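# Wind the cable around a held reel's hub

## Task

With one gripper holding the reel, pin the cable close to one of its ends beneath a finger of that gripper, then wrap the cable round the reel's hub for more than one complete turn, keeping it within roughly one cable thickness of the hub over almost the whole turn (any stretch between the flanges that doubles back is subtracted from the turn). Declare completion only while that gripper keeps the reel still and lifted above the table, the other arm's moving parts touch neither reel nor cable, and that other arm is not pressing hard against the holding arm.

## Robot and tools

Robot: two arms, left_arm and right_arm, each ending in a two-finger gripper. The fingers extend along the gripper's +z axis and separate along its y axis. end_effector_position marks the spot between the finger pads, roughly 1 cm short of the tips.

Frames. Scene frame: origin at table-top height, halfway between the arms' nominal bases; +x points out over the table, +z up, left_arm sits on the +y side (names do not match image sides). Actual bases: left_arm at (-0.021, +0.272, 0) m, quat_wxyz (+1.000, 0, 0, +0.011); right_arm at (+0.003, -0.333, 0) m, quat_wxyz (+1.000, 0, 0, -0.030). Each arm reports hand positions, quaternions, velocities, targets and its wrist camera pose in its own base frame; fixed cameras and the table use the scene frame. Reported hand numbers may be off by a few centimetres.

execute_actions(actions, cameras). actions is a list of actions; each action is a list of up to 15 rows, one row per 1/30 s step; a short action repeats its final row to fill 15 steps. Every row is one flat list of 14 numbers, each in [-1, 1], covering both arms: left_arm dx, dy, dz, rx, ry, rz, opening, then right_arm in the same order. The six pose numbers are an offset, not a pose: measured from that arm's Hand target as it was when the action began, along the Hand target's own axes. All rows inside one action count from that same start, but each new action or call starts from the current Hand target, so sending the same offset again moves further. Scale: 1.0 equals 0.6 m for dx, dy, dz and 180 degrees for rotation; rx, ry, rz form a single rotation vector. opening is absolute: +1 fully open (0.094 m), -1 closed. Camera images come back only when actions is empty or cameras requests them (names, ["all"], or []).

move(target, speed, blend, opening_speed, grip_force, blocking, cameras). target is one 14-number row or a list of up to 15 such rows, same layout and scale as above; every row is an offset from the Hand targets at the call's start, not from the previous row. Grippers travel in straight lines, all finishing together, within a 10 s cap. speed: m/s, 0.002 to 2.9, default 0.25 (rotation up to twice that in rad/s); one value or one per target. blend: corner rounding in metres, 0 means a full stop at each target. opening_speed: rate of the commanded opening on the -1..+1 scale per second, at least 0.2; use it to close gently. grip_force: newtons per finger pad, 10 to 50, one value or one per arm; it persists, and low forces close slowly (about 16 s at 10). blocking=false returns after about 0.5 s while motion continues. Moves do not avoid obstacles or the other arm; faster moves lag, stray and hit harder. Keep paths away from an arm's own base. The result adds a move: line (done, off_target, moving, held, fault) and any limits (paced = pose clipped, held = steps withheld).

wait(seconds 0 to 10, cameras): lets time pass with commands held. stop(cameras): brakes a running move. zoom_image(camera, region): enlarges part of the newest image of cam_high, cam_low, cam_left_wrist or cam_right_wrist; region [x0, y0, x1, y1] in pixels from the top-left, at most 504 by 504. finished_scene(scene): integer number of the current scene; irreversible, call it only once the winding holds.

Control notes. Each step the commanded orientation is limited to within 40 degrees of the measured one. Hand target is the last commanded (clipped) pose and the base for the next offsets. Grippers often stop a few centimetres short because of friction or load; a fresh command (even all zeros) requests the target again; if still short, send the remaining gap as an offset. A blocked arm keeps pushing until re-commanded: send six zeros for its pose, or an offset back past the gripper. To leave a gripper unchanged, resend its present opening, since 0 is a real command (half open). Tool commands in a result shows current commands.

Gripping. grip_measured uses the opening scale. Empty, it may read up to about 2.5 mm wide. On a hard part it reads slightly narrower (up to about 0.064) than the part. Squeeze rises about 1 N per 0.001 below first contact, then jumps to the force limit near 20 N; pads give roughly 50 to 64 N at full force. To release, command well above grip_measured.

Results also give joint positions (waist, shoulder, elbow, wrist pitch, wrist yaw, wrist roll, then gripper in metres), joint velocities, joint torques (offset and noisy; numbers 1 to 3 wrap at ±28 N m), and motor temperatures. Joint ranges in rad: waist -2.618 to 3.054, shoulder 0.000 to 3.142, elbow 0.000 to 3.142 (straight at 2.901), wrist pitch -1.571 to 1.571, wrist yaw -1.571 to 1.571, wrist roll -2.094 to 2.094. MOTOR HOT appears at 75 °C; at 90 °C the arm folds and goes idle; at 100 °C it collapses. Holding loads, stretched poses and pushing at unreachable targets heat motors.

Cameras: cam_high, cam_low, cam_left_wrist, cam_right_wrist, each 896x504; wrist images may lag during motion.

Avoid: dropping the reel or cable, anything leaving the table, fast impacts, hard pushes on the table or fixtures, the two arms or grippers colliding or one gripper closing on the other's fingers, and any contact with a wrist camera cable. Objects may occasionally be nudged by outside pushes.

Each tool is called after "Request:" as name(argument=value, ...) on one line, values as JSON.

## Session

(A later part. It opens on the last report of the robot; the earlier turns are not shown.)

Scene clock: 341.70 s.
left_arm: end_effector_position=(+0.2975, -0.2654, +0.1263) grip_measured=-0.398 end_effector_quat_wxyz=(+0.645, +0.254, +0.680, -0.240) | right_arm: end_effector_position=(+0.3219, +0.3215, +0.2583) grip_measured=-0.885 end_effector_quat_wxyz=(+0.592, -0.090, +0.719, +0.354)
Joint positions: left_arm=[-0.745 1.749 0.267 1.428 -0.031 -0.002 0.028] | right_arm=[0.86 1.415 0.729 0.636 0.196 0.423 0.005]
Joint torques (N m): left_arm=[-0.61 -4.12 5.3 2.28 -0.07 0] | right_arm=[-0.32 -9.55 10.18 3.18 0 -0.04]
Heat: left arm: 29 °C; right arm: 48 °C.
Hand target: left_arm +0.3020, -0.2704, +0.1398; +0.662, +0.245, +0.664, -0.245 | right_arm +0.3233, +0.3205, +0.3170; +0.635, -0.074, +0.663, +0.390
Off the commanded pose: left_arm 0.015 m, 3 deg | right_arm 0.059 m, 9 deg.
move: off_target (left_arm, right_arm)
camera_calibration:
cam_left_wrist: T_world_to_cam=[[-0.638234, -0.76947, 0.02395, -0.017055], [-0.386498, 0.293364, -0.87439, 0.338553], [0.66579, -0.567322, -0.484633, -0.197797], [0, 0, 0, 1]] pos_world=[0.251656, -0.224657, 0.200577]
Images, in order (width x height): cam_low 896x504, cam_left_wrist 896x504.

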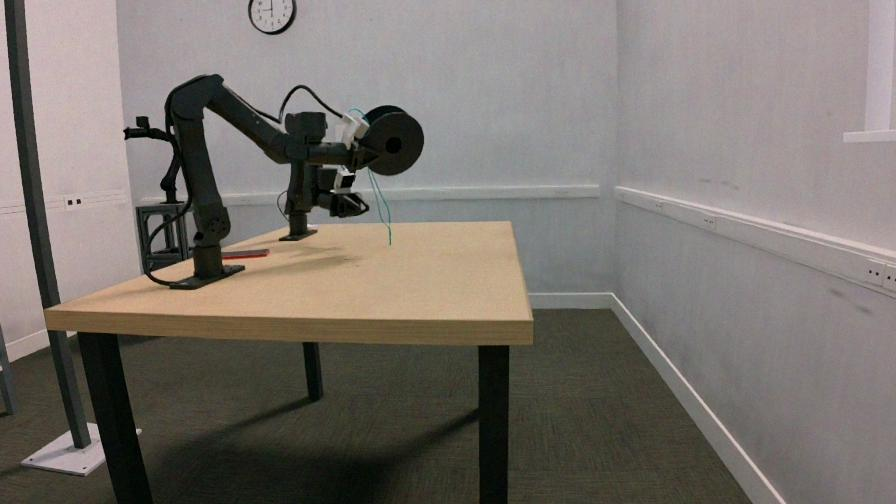

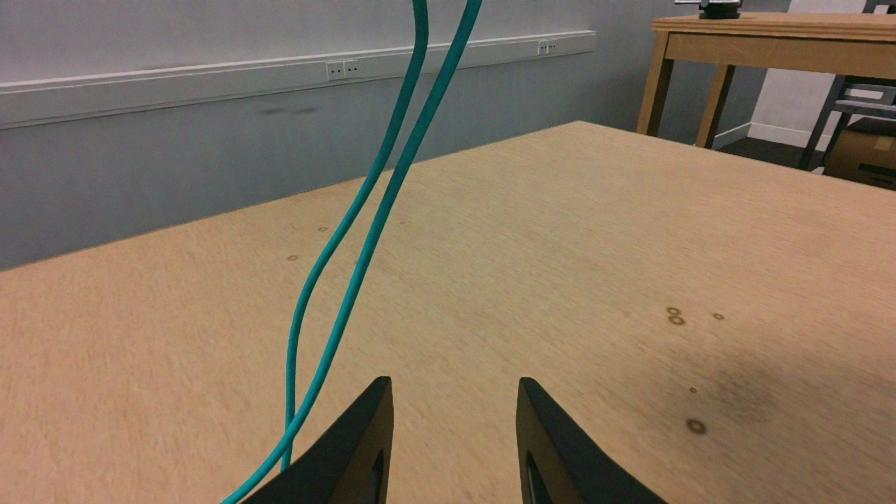

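Request:
move(target=[[0.05,0.071,0.03,0,0,0,-0.4,0,0,0,0,0,0,-1],[0.05,0.071,0.1,0,0,0,-0.4,0,0,0,0,0,0,-1]], speed=0.1, cameras=["cam_left_wrist","cam_low"])

Request:
zoom_image(camera="cam_low", region=[290, 60, 500, 290])

Scene clock: 344.77 s.
left_arm: end_effector_position=(+0.3723, -0.2735, +0.1051) grip_measured=-0.398 end_effector_quat_wxyz=(+0.654, +0.248, +0.671, -0.245) | right_arm: end_effector_position=(+0.3218, +0.3214, +0.2582) grip_measured=-0.885 end_effector_quat_wxyz=(+0.592, -0.090, +0.719, +0.354)
Joint positions: left_arm=[-0.587 2.048 0.522 1.501 0.126 -0.001 0.028] | right_arm=[0.86 1.415 0.729 0.635 0.196 0.423 0.005]
Joint torques (N m): left_arm=[-0.59 -6.04 4.66 2.08 -0.11 0.02] | right_arm=[-0.31 -9.54 10.22 3.21 -0.01 -0.04]
Heat: left arm: 29 °C; right arm: 49 °C.
Hand target: left_arm +0.3753, -0.2770, +0.1098; +0.662, +0.245, +0.664, -0.245 | right_arm +0.3233, +0.3205, +0.3170; +0.635, -0.074, +0.663, +0.390
Off the commanded pose: left_arm 0.006 m, 1 deg | right_arm 0.059 m, 9 deg.
move: off_target (right_arm)
camera_calibration:
cam_left_wrist: T_world_to_cam=[[-0.637836, -0.769628, 0.0289655, 0.0241425], [-0.369691, 0.272958, -0.888157, 0.340892], [0.675644, -0.577206, -0.458627, -0.271662], [0, 0, 0, 1]] pos_world=[0.32497, -0.231273, 0.177475]
Images, in order (width x height): cam_low 896x504, cam_left_wrist 896x504.

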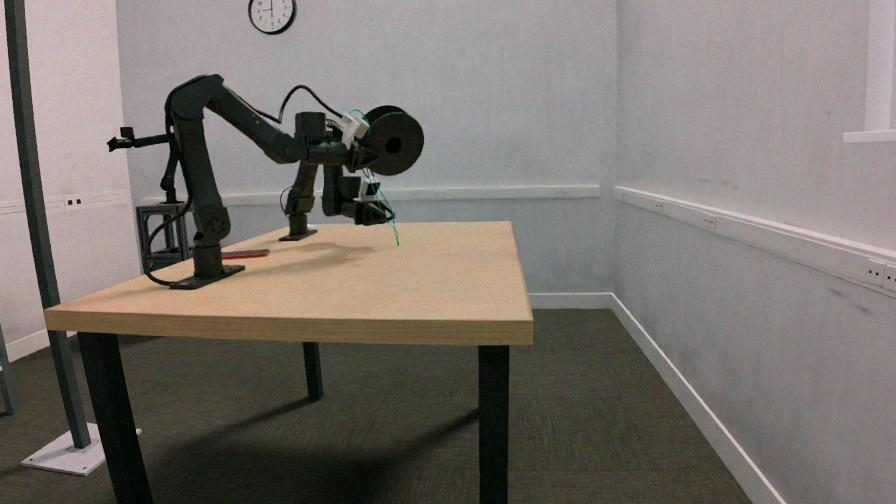

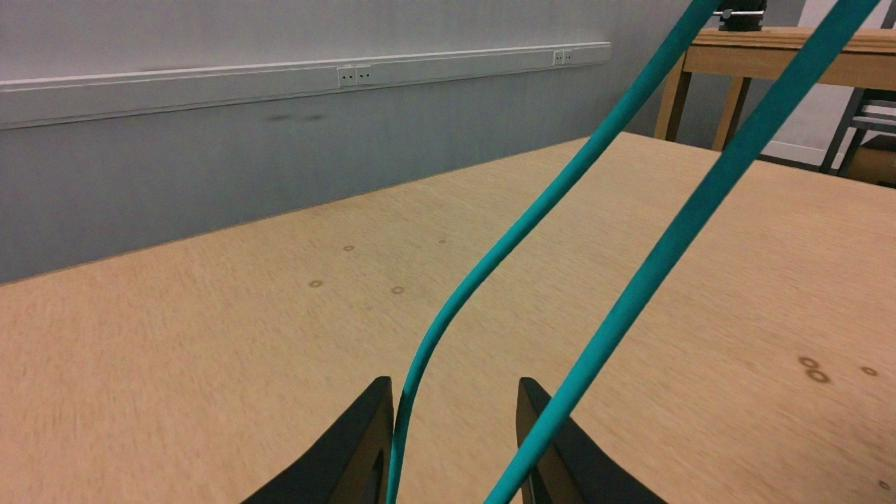

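Scaled by 2.191 from the camera's 896x504 image, which has a finer 1280x720 frame.

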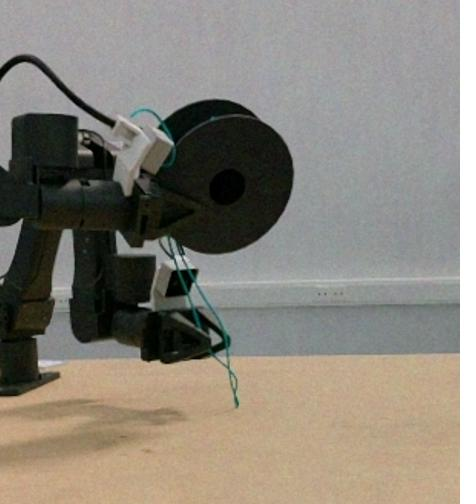

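Request:
move(target=[[0,0,-0.05,0,0,0,-0.4,0,0,0,0,0,0,-1],[0,-0.035,-0.05,0,0,0,-0.4,0,0,0,0,0,0,-1],[0,-0.035,-0.03,0,0,0,-0.4,0,0,0,0,0,0,-1]], speed=0.1, cameras=["cam_left_wrist","cam_low"])

Scene clock: 347.80 s.
left_arm: end_effector_position=(+0.3438, -0.2772, +0.0892) grip_measured=-0.398 end_effector_quat_wxyz=(+0.634, +0.255, +0.690, -0.239) | right_arm: end_effector_position=(+0.3218, +0.3214, +0.2581) grip_measured=-0.885 end_effector_quat_wxyz=(+0.592, -0.091, +0.719, +0.353)
Joint positions: left_arm=[-0.658 2.026 0.438 1.506 0.056 -0.001 0.028] | right_arm=[0.86 1.415 0.729 0.635 0.196 0.423 0.005]
Joint torques (N m): left_arm=[-0.54 -6.37 4.19 2.51 -0.1 0] | right_arm=[-0.34 -9.58 10.21 3.19 0.01 -0.04]
Heat: left arm: 30 °C; right arm: 49 °C.
Hand target: left_arm +0.3479, -0.2813, +0.1097; +0.662, +0.245, +0.664, -0.245 | right_arm +0.3233, +0.3205, +0.3170; +0.635, -0.074, +0.663, +0.390
Off the commanded pose: left_arm 0.021 m, 5 deg | right_arm 0.059 m, 9 deg.
move: off_target (left_arm, right_arm)
camera_calibration:
cam_left_wrist: T_world_to_cam=[[-0.637421, -0.769963, 0.0291812, 0.00340066], [-0.408332, 0.30544, -0.860216, 0.337079], [0.653421, -0.560235, -0.509094, -0.244912], [0, 0, 0, 1]] pos_world=[0.299838, -0.237547, 0.165178]
Images, in order (width x height): cam_low 896x504, cam_left_wrist 896x504.

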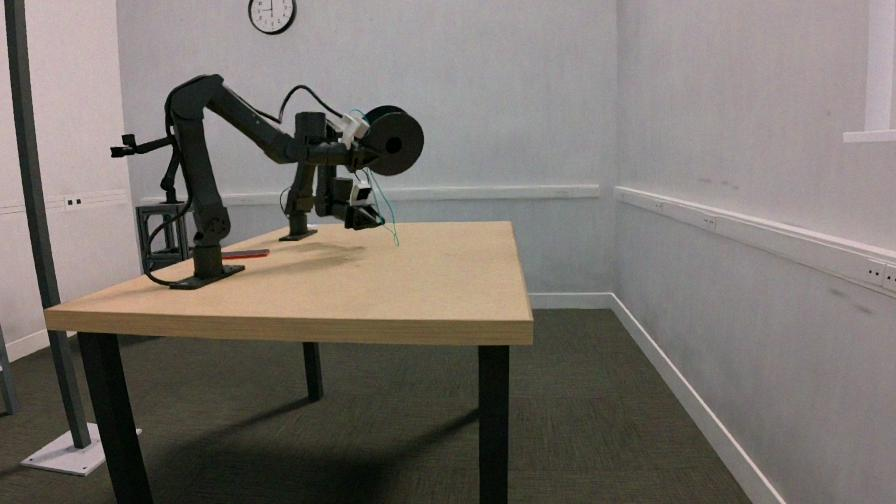

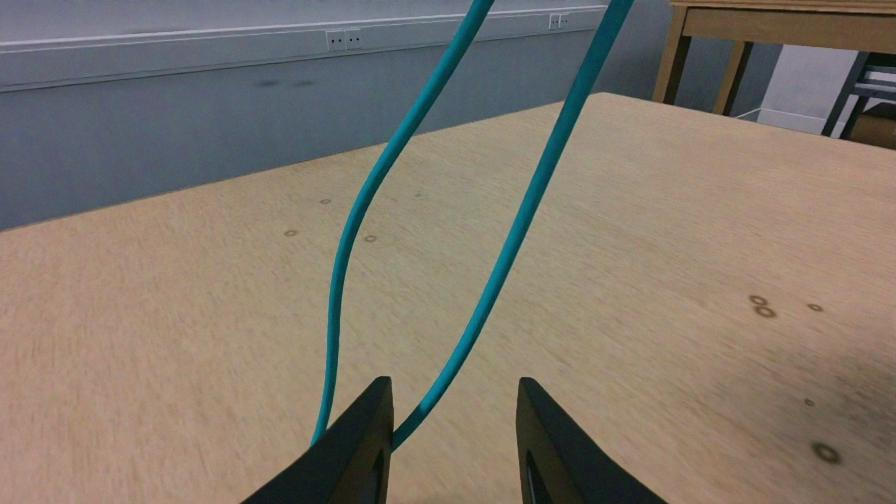

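Request:
move(target=[[-0.008,0,0.022,0,0,0,-0.4,0,0,0,0,0,0,-1],[-0.008,0,0.022,0,0,0,-1,0,0,0,0,0,0,-1]], speed=0.06, opening_speed=1, cameras=["cam_left_wrist","cam_low"])

Scene clock: 350.50 s.
left_arm: end_effector_position=(+0.3552, -0.2854, +0.1034) grip_measured=-0.968 end_effector_quat_wxyz=(+0.649, +0.250, +0.676, -0.242) | right_arm: end_effector_position=(+0.3218, +0.3214, +0.2581) grip_measured=-0.885 end_effector_quat_wxyz=(+0.592, -0.091, +0.719, +0.353)
Joint positions: left_arm=[-0.658 2.026 0.493 1.494 0.053 -0.001 0.002] | right_arm=[0.86 1.415 0.729 0.635 0.196 0.423 0.005]
Joint torques (N m): left_arm=[-0.73 -6.82 4.59 2.06 -0.1 0] | right_arm=[-0.35 -9.52 10.21 3.2 0 -0.04]
Heat: left arm: 31 °C; right arm: 49 °C.
Hand target: left_arm +0.3579, -0.2898, +0.1145; +0.662, +0.245, +0.664, -0.245 | right_arm +0.3233, +0.3205, +0.3170; +0.635, -0.074, +0.663, +0.390
Off the commanded pose: left_arm 0.012 m, 2 deg | right_arm 0.059 m, 9 deg.
move: off_target (left_arm, right_arm); target 2's new opening was sent with left_arm's hand 0.012 m and 2 deg from that target
camera_calibration:
cam_left_wrist: T_world_to_cam=[[-0.636338, -0.770914, 0.0276631, 0.0033831], [-0.379359, 0.281508, -0.881385, 0.341542], [0.671685, -0.571353, -0.471587, -0.263282], [0, 0, 0, 1]] pos_world=[0.308563, -0.243966, 0.176776]
Images, in order (width x height): cam_low 896x504, cam_left_wrist 896x504.

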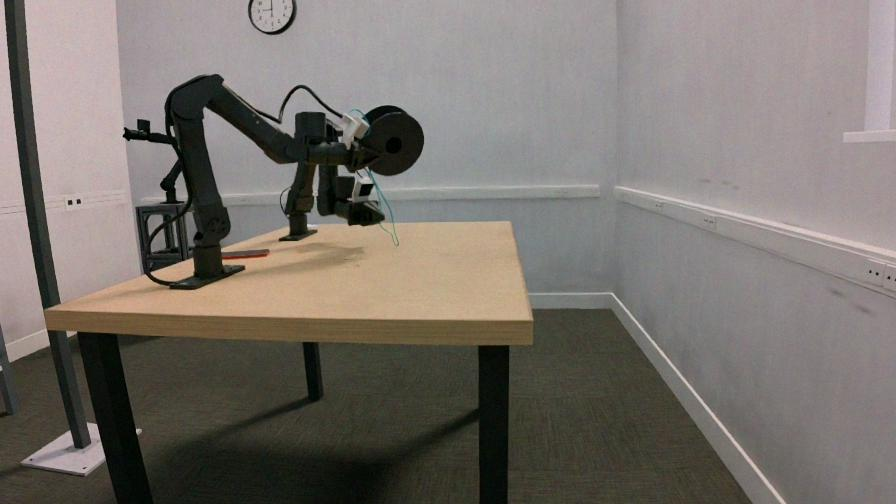

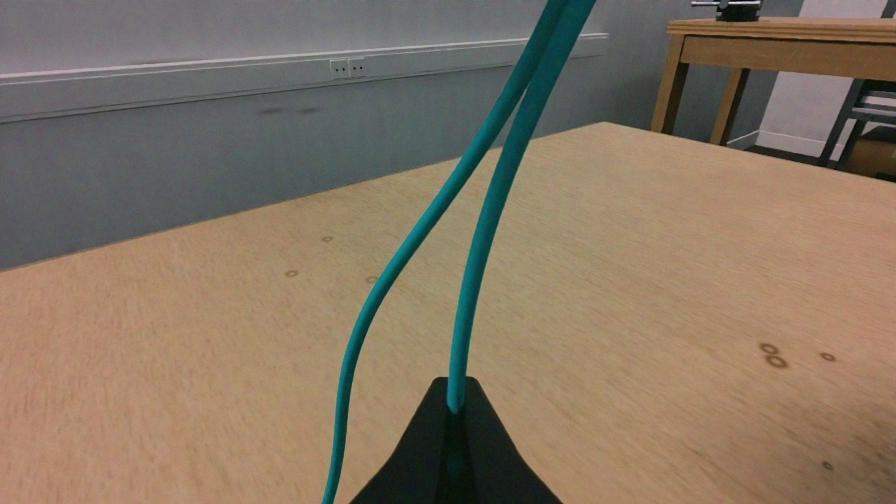

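Request:
move(target=[0.01,0.063,-0.184,0,0,0,-1,0,0,0,0,0,0,-1], speed=0.1, cameras=["cam_left_wrist","cam_low","cam_high"])

Request:
zoom_image(camera="cam_low", region=[290, 60, 500, 290])

Request:
zoom_image(camera="cam_high", region=[340, 80, 540, 280])

Scene clock: 353.00 s.
left_arm: end_effector_position=(+0.2985, -0.1953, +0.0952) grip_measured=-0.969 end_effector_quat_wxyz=(+0.612, +0.261, +0.706, -0.244) | right_arm: end_effector_position=(+0.3164, +0.3247, +0.2358) grip_measured=-0.885 end_effector_quat_wxyz=(+0.561, -0.113, +0.746, +0.340)
Joint positions: left_arm=[-0.433 1.765 0.119 1.506 0.298 0.016 0.001] | right_arm=[0.861 1.415 0.729 0.545 0.163 0.418 0.005]
Joint torques (N m): left_arm=[1.07 -4.26 1.28 2.63 -0.04 0.08] | right_arm=[-0.38 -11.03 9.35 4.13 0.33 0.07]
Heat: left arm: 31 °C; right arm: 50 °C.
Hand target: left_arm +0.2987, -0.1893, +0.1088; +0.662, +0.245, +0.664, -0.245 | right_arm +0.3233, +0.3204, +0.3170; +0.635, -0.074, +0.663, +0.389
Off the commanded pose: left_arm 0.015 m, 8 deg | right_arm 0.082 m, 15 deg.
joint sent to its limit (left arm) — joint 4 (wrist pitch), upper limit. The joint targets are off in orientation, not in position.
move: off_target (left_arm, right_arm)
camera_calibration:
cam_left_wrist: T_world_to_cam=[[-0.649284, -0.75906, 0.0475156, 0.0412832], [-0.445788, 0.329211, -0.832402, 0.311954], [0.616201, -0.561647, -0.552131, -0.151468], [0, 0, 0, 1]] pos_world=[0.259204, -0.156434, 0.17408]
Images, in order (width x height): cam_high 896x504, cam_low 896x504, cam_left_wrist 896x504.

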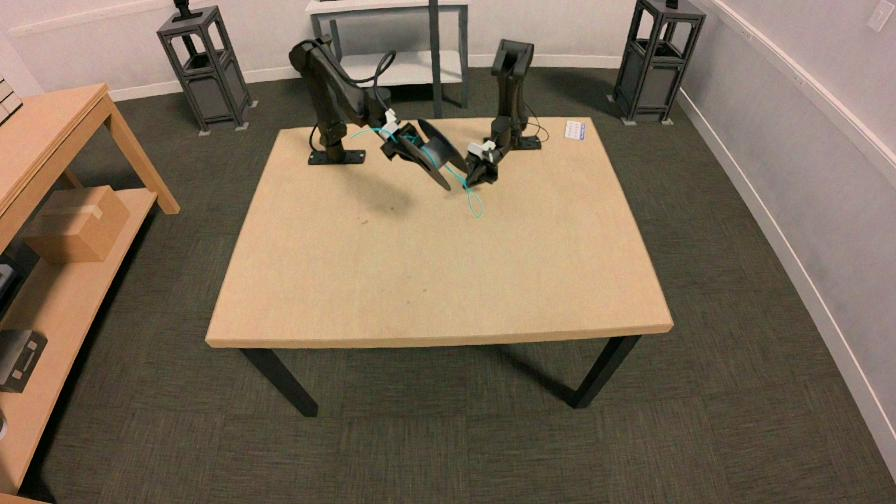

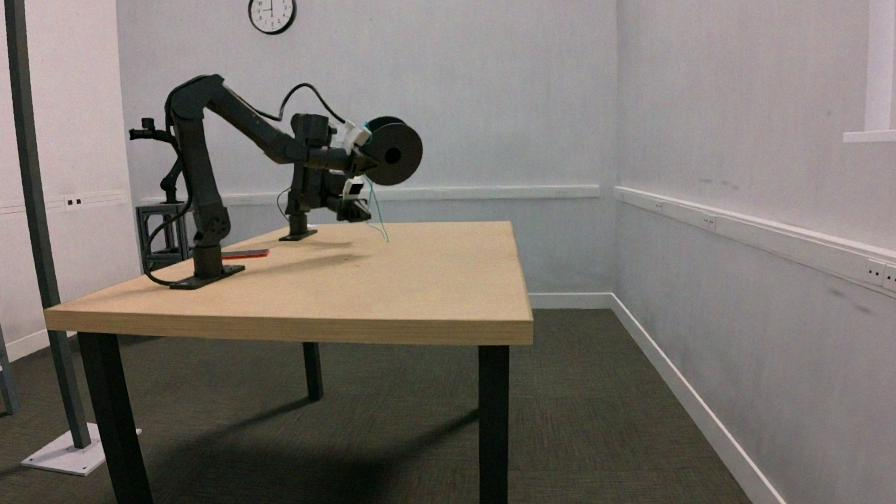

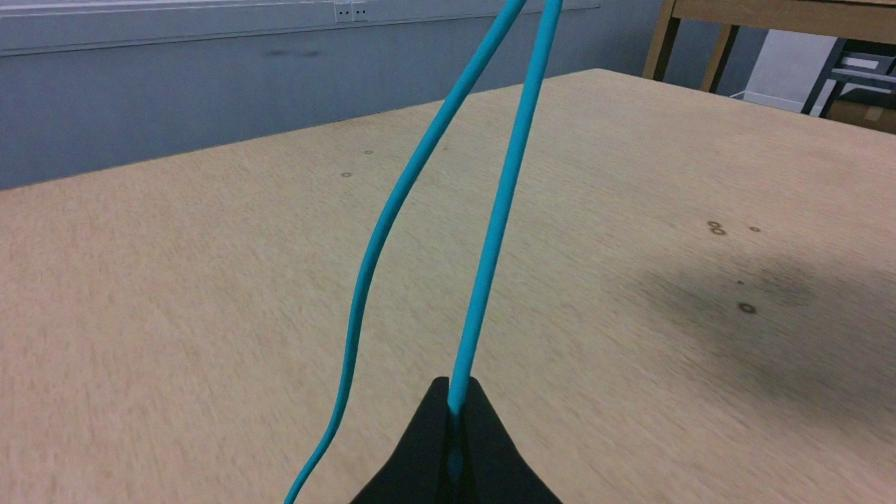

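Scaled by 2.191 from the camera's 896x504 image, which has a finer 1280x720 frame.

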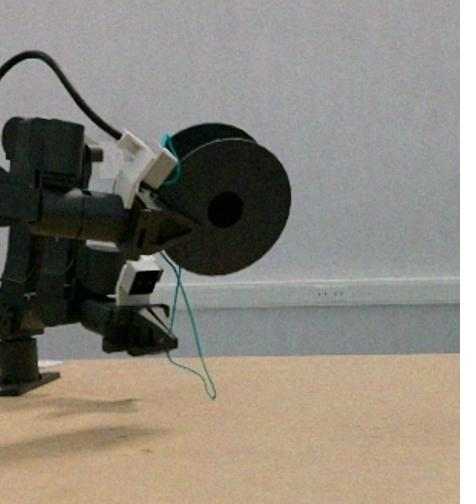

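Scaled by 2.520 from the camera's 896x504 image, which has a finer 1280x720 frame.

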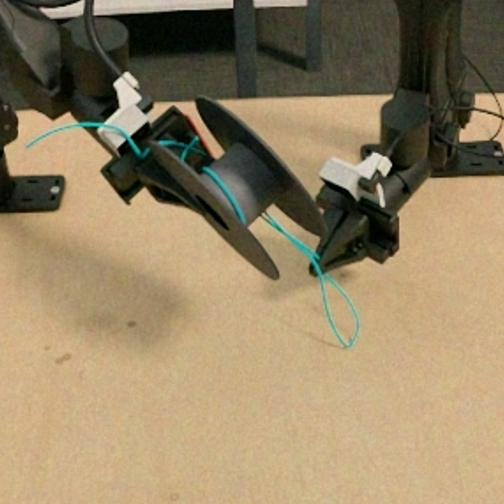

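Request:
execute_actions(actions=[])

Request:
zoom_image(camera="cam_high", region=[345, 110, 425, 180])

Request:
zoom_image(camera="cam_high", region=[410, 130, 500, 220])

Request:
zoom_image(camera="cam_low", region=[335, 100, 425, 190])

Scene clock: 353.90 s.
left_arm: end_effector_position=(+0.2985, -0.1953, +0.0952) grip_measured=-0.969 end_effector_quat_wxyz=(+0.612, +0.261, +0.706, -0.244) | right_arm: end_effector_position=(+0.3164, +0.3247, +0.2358) grip_measured=-0.885 end_effector_quat_wxyz=(+0.561, -0.113, +0.746, +0.340)
Joint positions: left_arm=[-0.433 1.765 0.119 1.506 0.299 0.016 0.001] | right_arm=[0.861 1.415 0.729 0.545 0.163 0.418 0.005]
Joint velocities: within noise
Joint torques (N m): left_arm=[0.92 -4.23 1.26 2.56 -0.03 0.06] | right_arm=[-0.4 -11.04 9.35 4.11 0.32 0.06]
Motor temperatures (°C): left_arm=[20 28 24 32 20 19 20] | right_arm=[22 27 28 50 23 19 23]
Heat: left arm: 32 °C; right arm: 50 °C.
Hand target: left_arm +0.2987, -0.1893, +0.1088; +0.662, +0.245, +0.664, -0.245 | right_arm +0.3233, +0.3204, +0.3170; +0.635, -0.074, +0.663, +0.389
Tool commands: left_gripper/opening=-1.0 right_gripper/opening=-1.0
Off the commanded pose: left_arm 0.015 m, 8 deg | right_arm 0.082 m, 15 deg.
camera_calibration:
cam_left_wrist: T_world_to_cam=[[-0.649521, -0.758855, 0.047551, 0.0413704], [-0.44571, 0.329333, -0.832396, 0.311952], [0.616008, -0.561852, -0.552138, -0.151448], [0, 0, 0, 1]] pos_world=[0.259204, -0.156434, 0.17408]
cam_right_wrist: T_world_to_cam=[[0.550899, -0.734668, -0.395945, 0.161408], [-0.625574, -0.0494753, -0.778595, 0.434896], [0.552419, 0.67662, -0.486845, -0.186325], [0, 0, 0, 1]] pos_world=[0.286069, 0.266169, 0.311805]

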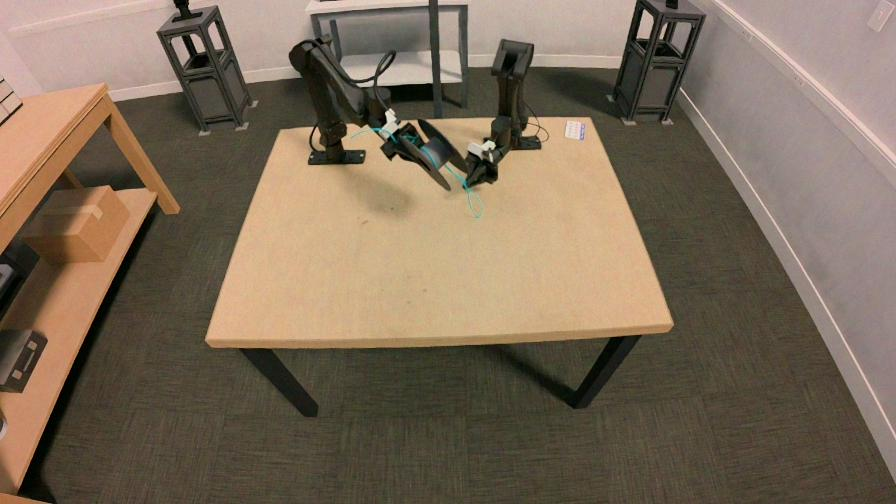

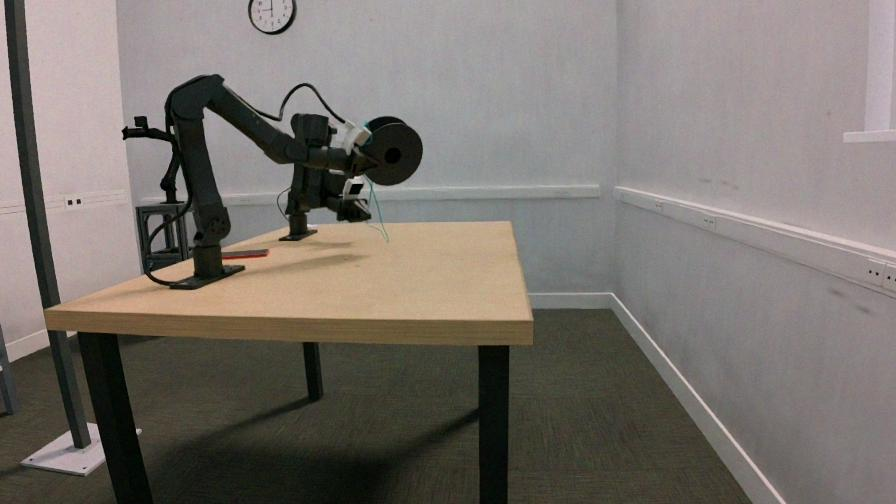

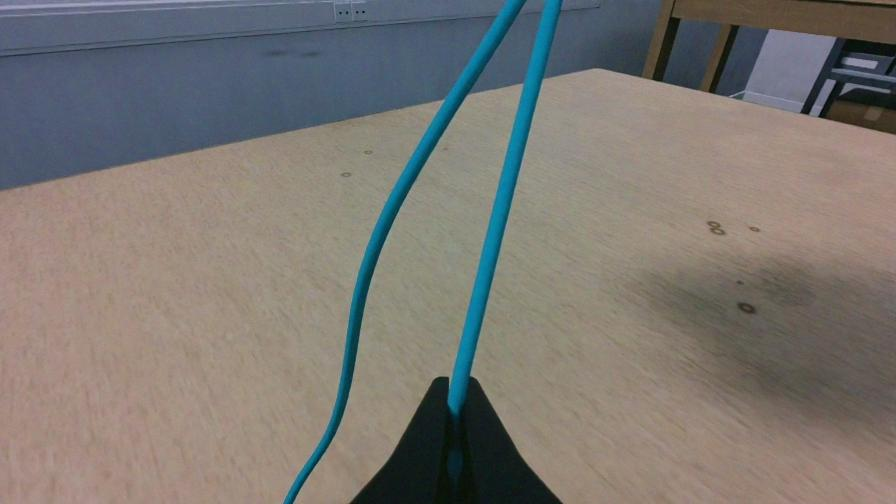

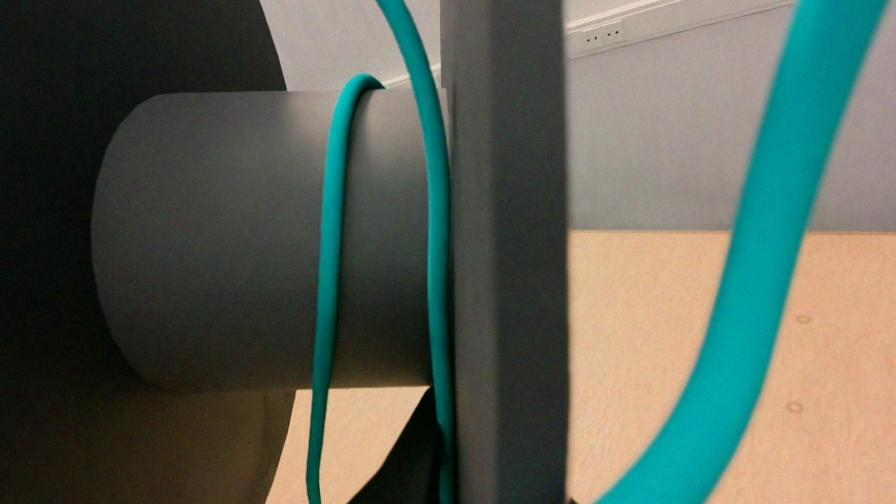

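Scaled by 6.300 from the camera's 896x504 image, which has a finer 1280x720 frame.

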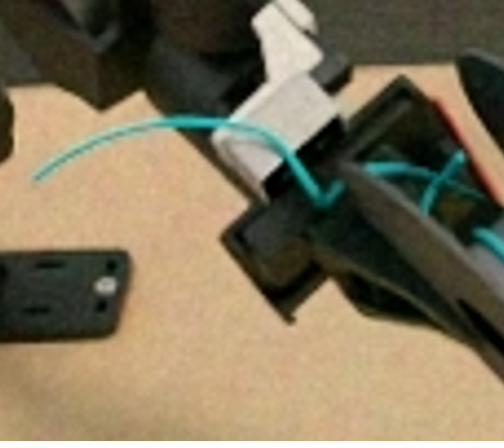

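Scaled by 5.600 from the camera's 896x504 image, which has a finer 1280x720 frame.

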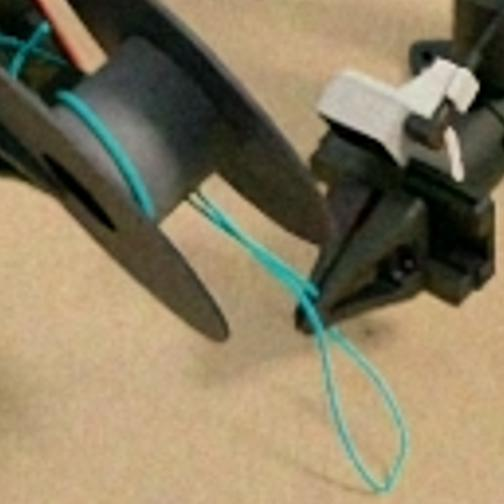

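Scaled by 5.600 from the camera's 896x504 image, which has a finer 1280x720 frame.

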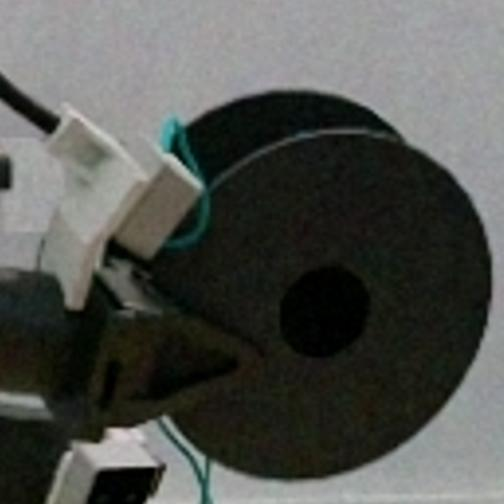

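Request:
move(target=[[0,-0.03,0.1,0,0,0,-1,0,0,0,0,0,0,-1],[0,-0.03,0.1,0,0,0,-0.4,0,0,0,0,0,0,-1],[0,0.0,-0.03,0,0,0,-0.4,0,0,0,0,0,0,-1]], speed=0.1, cameras=["cam_left_wrist","cam_right_wrist"])

Scene clock: 358.03 s.
left_arm: end_effector_position=(+0.2840, -0.1784, +0.0880) grip_measured=-0.401 end_effector_quat_wxyz=(+0.602, +0.255, +0.719, -0.237) | right_arm: end_effector_position=(+0.3194, +0.3219, +0.2539) grip_measured=-0.885 end_effector_quat_wxyz=(+0.585, -0.099, +0.726, +0.349)
Joint positions: left_arm=[-0.397 1.721 0.042 1.506 0.314 0.02 0.028] | right_arm=[0.861 1.407 0.729 0.604 0.187 0.418 0.005]
Joint torques (N m): left_arm=[0.62 -4.6 1.8 2.61 0.08 0.09] | right_arm=[-0.39 -9.21 9.98 3.52 0.1 0.01]
Heat: left arm: 33 °C; right arm: 51 °C.
Hand target: left_arm +0.2850, -0.1776, +0.1088; +0.662, +0.245, +0.664, -0.245 | right_arm +0.3234, +0.3204, +0.3169; +0.635, -0.074, +0.663, +0.389
Off the commanded pose: left_arm 0.021 m, 9 deg | right_arm 0.063 m, 11 deg.
joint sent to its limit (left arm) — joint 4 (wrist pitch), upper limit. The joint targets are off in orientation, not in position.
move: off_target (left_arm, right_arm); target 2's new opening was sent with left_arm's hand 0.019 m and 6 deg from that target
camera_calibration:
cam_left_wrist: T_world_to_cam=[[-0.63254, -0.772564, 0.0551235, 0.0372358], [-0.476475, 0.33203, -0.814081, 0.301461], [0.610627, -0.541203, -0.57813, -0.129519], [0, 0, 0, 1]] pos_world=[0.24628, -0.141423, 0.168483]
cam_right_wrist: T_world_to_cam=[[0.552282, -0.727638, -0.406851, 0.164901], [-0.589902, 0.00374682, -0.807466, 0.429576], [0.589067, 0.685951, -0.427166, -0.207162], [0, 0, 0, 1]] pos_world=[0.284368, 0.260481, 0.325466]
Images, in order (width x height): cam_left_wrist 896x504, cam_right_wrist 896x504.

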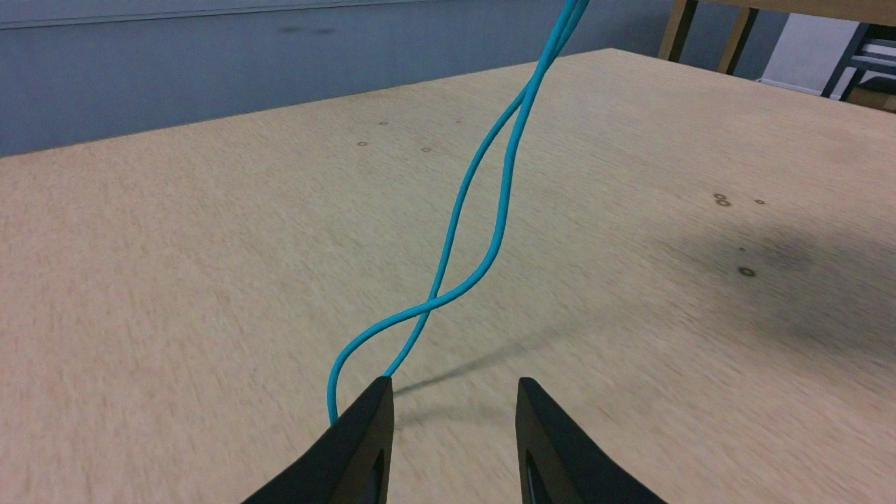

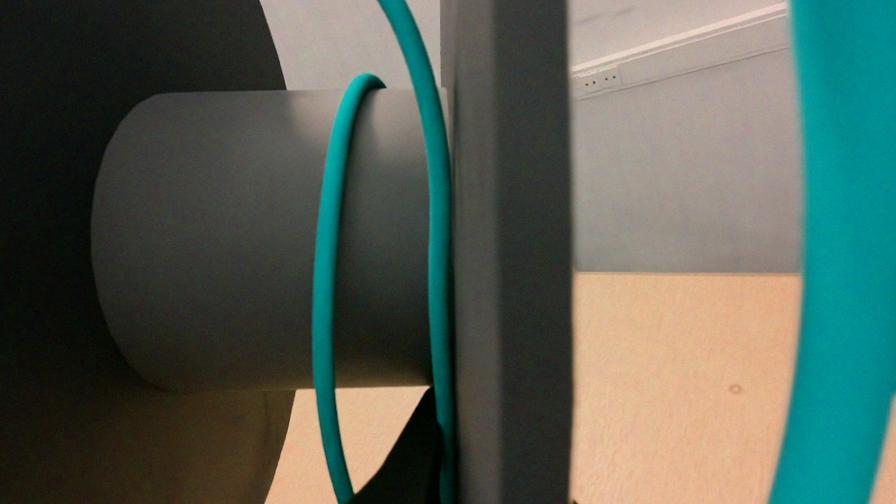

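Request:
move(target=[[0.05,-0.01,0.12,0,0,0,-0.4,0,0,0,0,0,0,-1],[0.05,-0.01,0.22,0,0,0,-0.4,0,0,0,0,0,0,-1]], speed=0.1, blend=0.01, cameras=["cam_left_wrist","cam_low"])

Scene clock: 361.10 s.
left_arm: end_effector_position=(+0.3769, -0.2639, +0.0610) grip_measured=-0.401 end_effector_quat_wxyz=(+0.621, +0.259, +0.701, -0.236) | right_arm: end_effector_position=(+0.3195, +0.3219, +0.2541) grip_measured=-0.885 end_effector_quat_wxyz=(+0.585, -0.098, +0.725, +0.349)
Joint positions: left_arm=[-0.547 2.158 0.532 1.506 0.168 0.01 0.028] | right_arm=[0.861 1.407 0.729 0.605 0.187 0.418 0.005]
Joint torques (N m): left_arm=[-0.53 -6.37 4.11 2.6 -0.06 -0.08] | right_arm=[-0.43 -9.22 10 3.51 0.1 0.03]
Heat: left arm: 34 °C; right arm: 50 °C.
Hand target: left_arm +0.3812, -0.2681, +0.0786; +0.662, +0.245, +0.664, -0.245 | right_arm +0.3234, +0.3204, +0.3169; +0.635, -0.074, +0.663, +0.389
Off the commanded pose: left_arm 0.019 m, 7 deg | right_arm 0.063 m, 11 deg.
joint sent to its limit (left arm) — joint 4 (wrist pitch), upper limit. The joint targets still meet the commanded pose.
move: off_target (left_arm, right_arm)
camera_calibration:
cam_left_wrist: T_world_to_cam=[[-0.638138, -0.769246, 0.0322655, 0.0358474], [-0.432627, 0.323595, -0.841498, 0.335149], [0.636878, -0.550951, -0.539295, -0.262919], [0, 0, 0, 1]] pos_world=[0.335317, -0.225732, 0.13908]
Images, in order (width x height): cam_low 896x504, cam_left_wrist 896x504.

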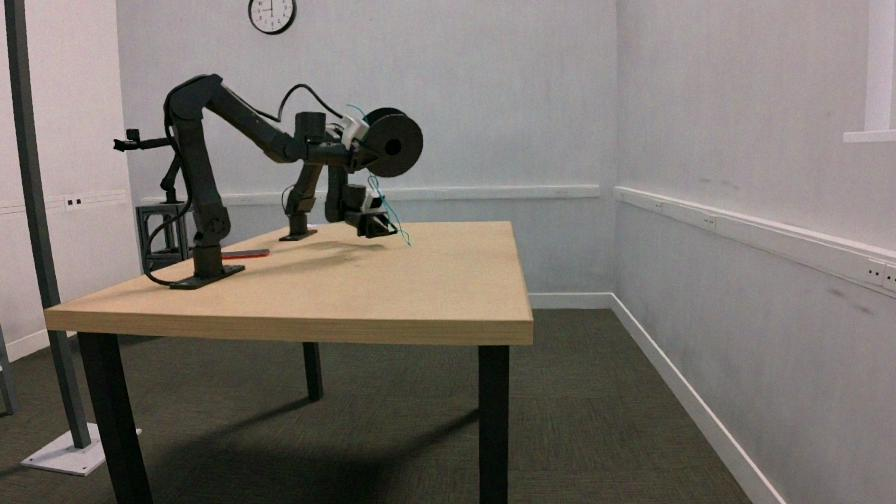

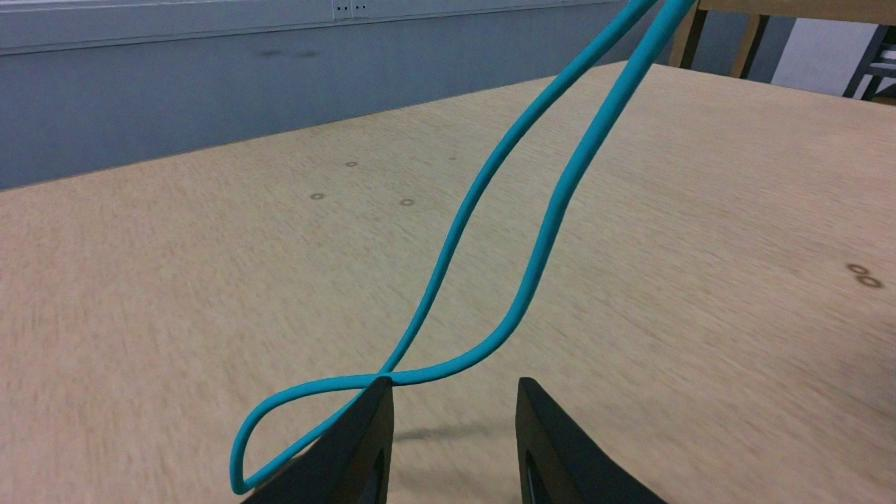

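Request:
move(target=[[0,-0.01,0.155,0,0,0,-0.4,0,0,0,0,0,0,-1]], speed=0.1, cameras=["cam_left_wrist"])

Scene clock: 363.37 s.
left_arm: end_effector_position=(+0.4451, -0.3289, +0.0773) grip_measured=-0.401 end_effector_quat_wxyz=(+0.659, +0.249, +0.666, -0.244) | right_arm: end_effector_position=(+0.3195, +0.3218, +0.2541) grip_measured=-0.885 end_effector_quat_wxyz=(+0.585, -0.098, +0.725, +0.349)
Joint positions: left_arm=[-0.602 2.326 0.934 1.381 0.11 0.005 0.028] | right_arm=[0.861 1.407 0.729 0.605 0.187 0.418 0.005]
Joint torques (N m): left_arm=[-0.72 -8.24 5.57 1.91 -0.12 -0.06] | right_arm=[-0.43 -9.2 10 3.5 0.09 0.03]
Heat: left arm: 34 °C; right arm: 50 °C.
Hand target: left_arm +0.4479, -0.3331, +0.0783; +0.662, +0.245, +0.664, -0.245 | right_arm +0.3234, +0.3204, +0.3169; +0.635, -0.074, +0.663, +0.389
Off the commanded pose: left_arm 0.005 m, 1 deg | right_arm 0.063 m, 11 deg.
move: off_target (right_arm)
camera_calibration:
cam_left_wrist: T_world_to_cam=[[-0.638209, -0.769558, 0.0216704, 0.0295416], [-0.356852, 0.270768, -0.894059, 0.352353], [0.682162, -0.57833, -0.447424, -0.369691], [0, 0, 0, 1]] pos_world=[0.396781, -0.286475, 0.148976]
Images, in order (width x height): cam_left_wrist 896x504.

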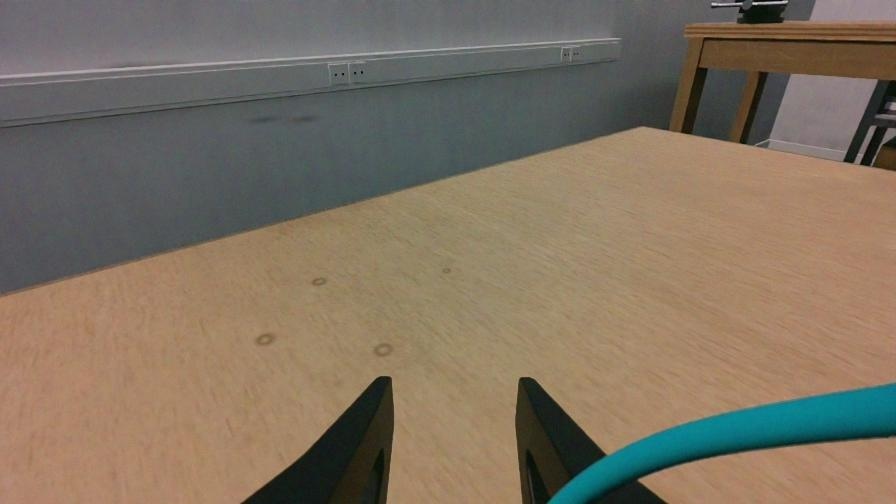

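Request:
move(target=[0,0,-0.07,0,0,0,-0.4,0,0,0,0,0,0,-1], speed=0.1, cameras=["cam_left_wrist","cam_low"])

Request:
zoom_image(camera="cam_low", region=[335, 160, 425, 250])

Scene clock: 364.87 s.
left_arm: end_effector_position=(+0.4147, -0.3080, +0.0545) grip_measured=-0.401 end_effector_quat_wxyz=(+0.640, +0.254, +0.684, -0.239) | right_arm: end_effector_position=(+0.3195, +0.3218, +0.2542) grip_measured=-0.885 end_effector_quat_wxyz=(+0.585, -0.098, +0.725, +0.349)
Joint positions: left_arm=[-0.602 2.311 0.777 1.468 0.11 0.005 0.028] | right_arm=[0.861 1.407 0.729 0.605 0.187 0.418 0.005]
Joint torques (N m): left_arm=[0.54 -10.92 2.41 2.3 0.01 -0.06] | right_arm=[-0.46 -9.18 9.99 3.52 0.08 0.01]
Heat: left arm: 34 °C; right arm: 50 °C.
Hand target: left_arm +0.4160, -0.3058, +0.0783; +0.662, +0.246, +0.664, -0.245 | right_arm +0.3234, +0.3204, +0.3169; +0.635, -0.074, +0.663, +0.389
Off the commanded pose: left_arm 0.024 m, 4 deg | right_arm 0.063 m, 11 deg.
move: off_target (left_arm, right_arm)
camera_calibration:
cam_left_wrist: T_world_to_cam=[[-0.637171, -0.770267, 0.0265159, 0.0257777], [-0.395985, 0.297658, -0.868675, 0.338578], [0.661218, -0.563994, -0.494673, -0.331437], [0, 0, 0, 1]] pos_world=[0.369649, -0.267853, 0.129477]
Images, in order (width x height): cam_low 896x504, cam_left_wrist 896x504.

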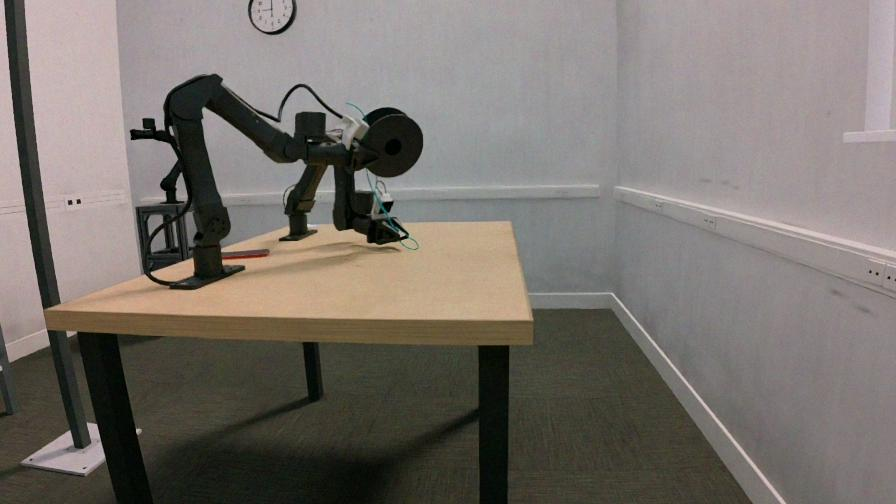

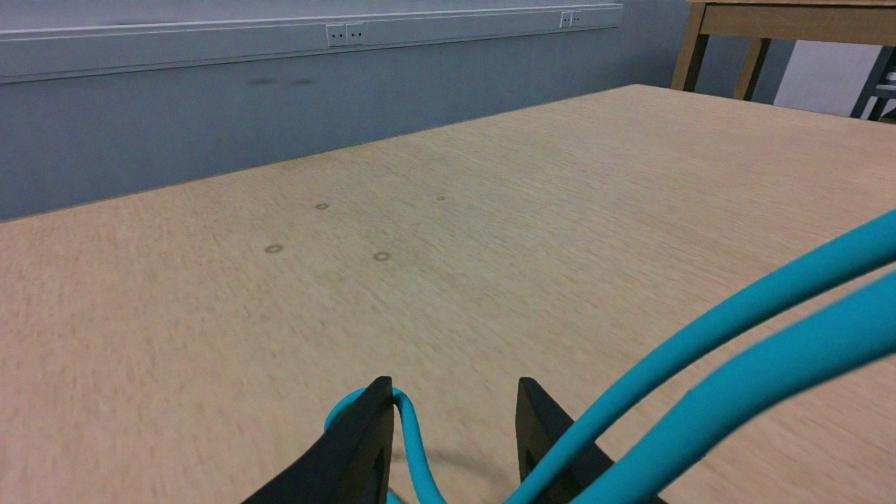

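Scaled by 5.600 from the camera's 896x504 image, which has a finer 1280x720 frame.

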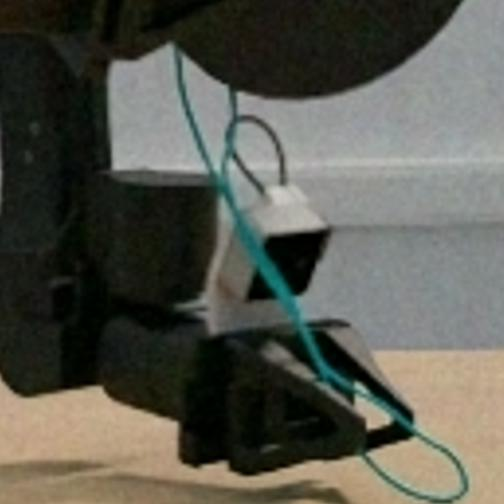

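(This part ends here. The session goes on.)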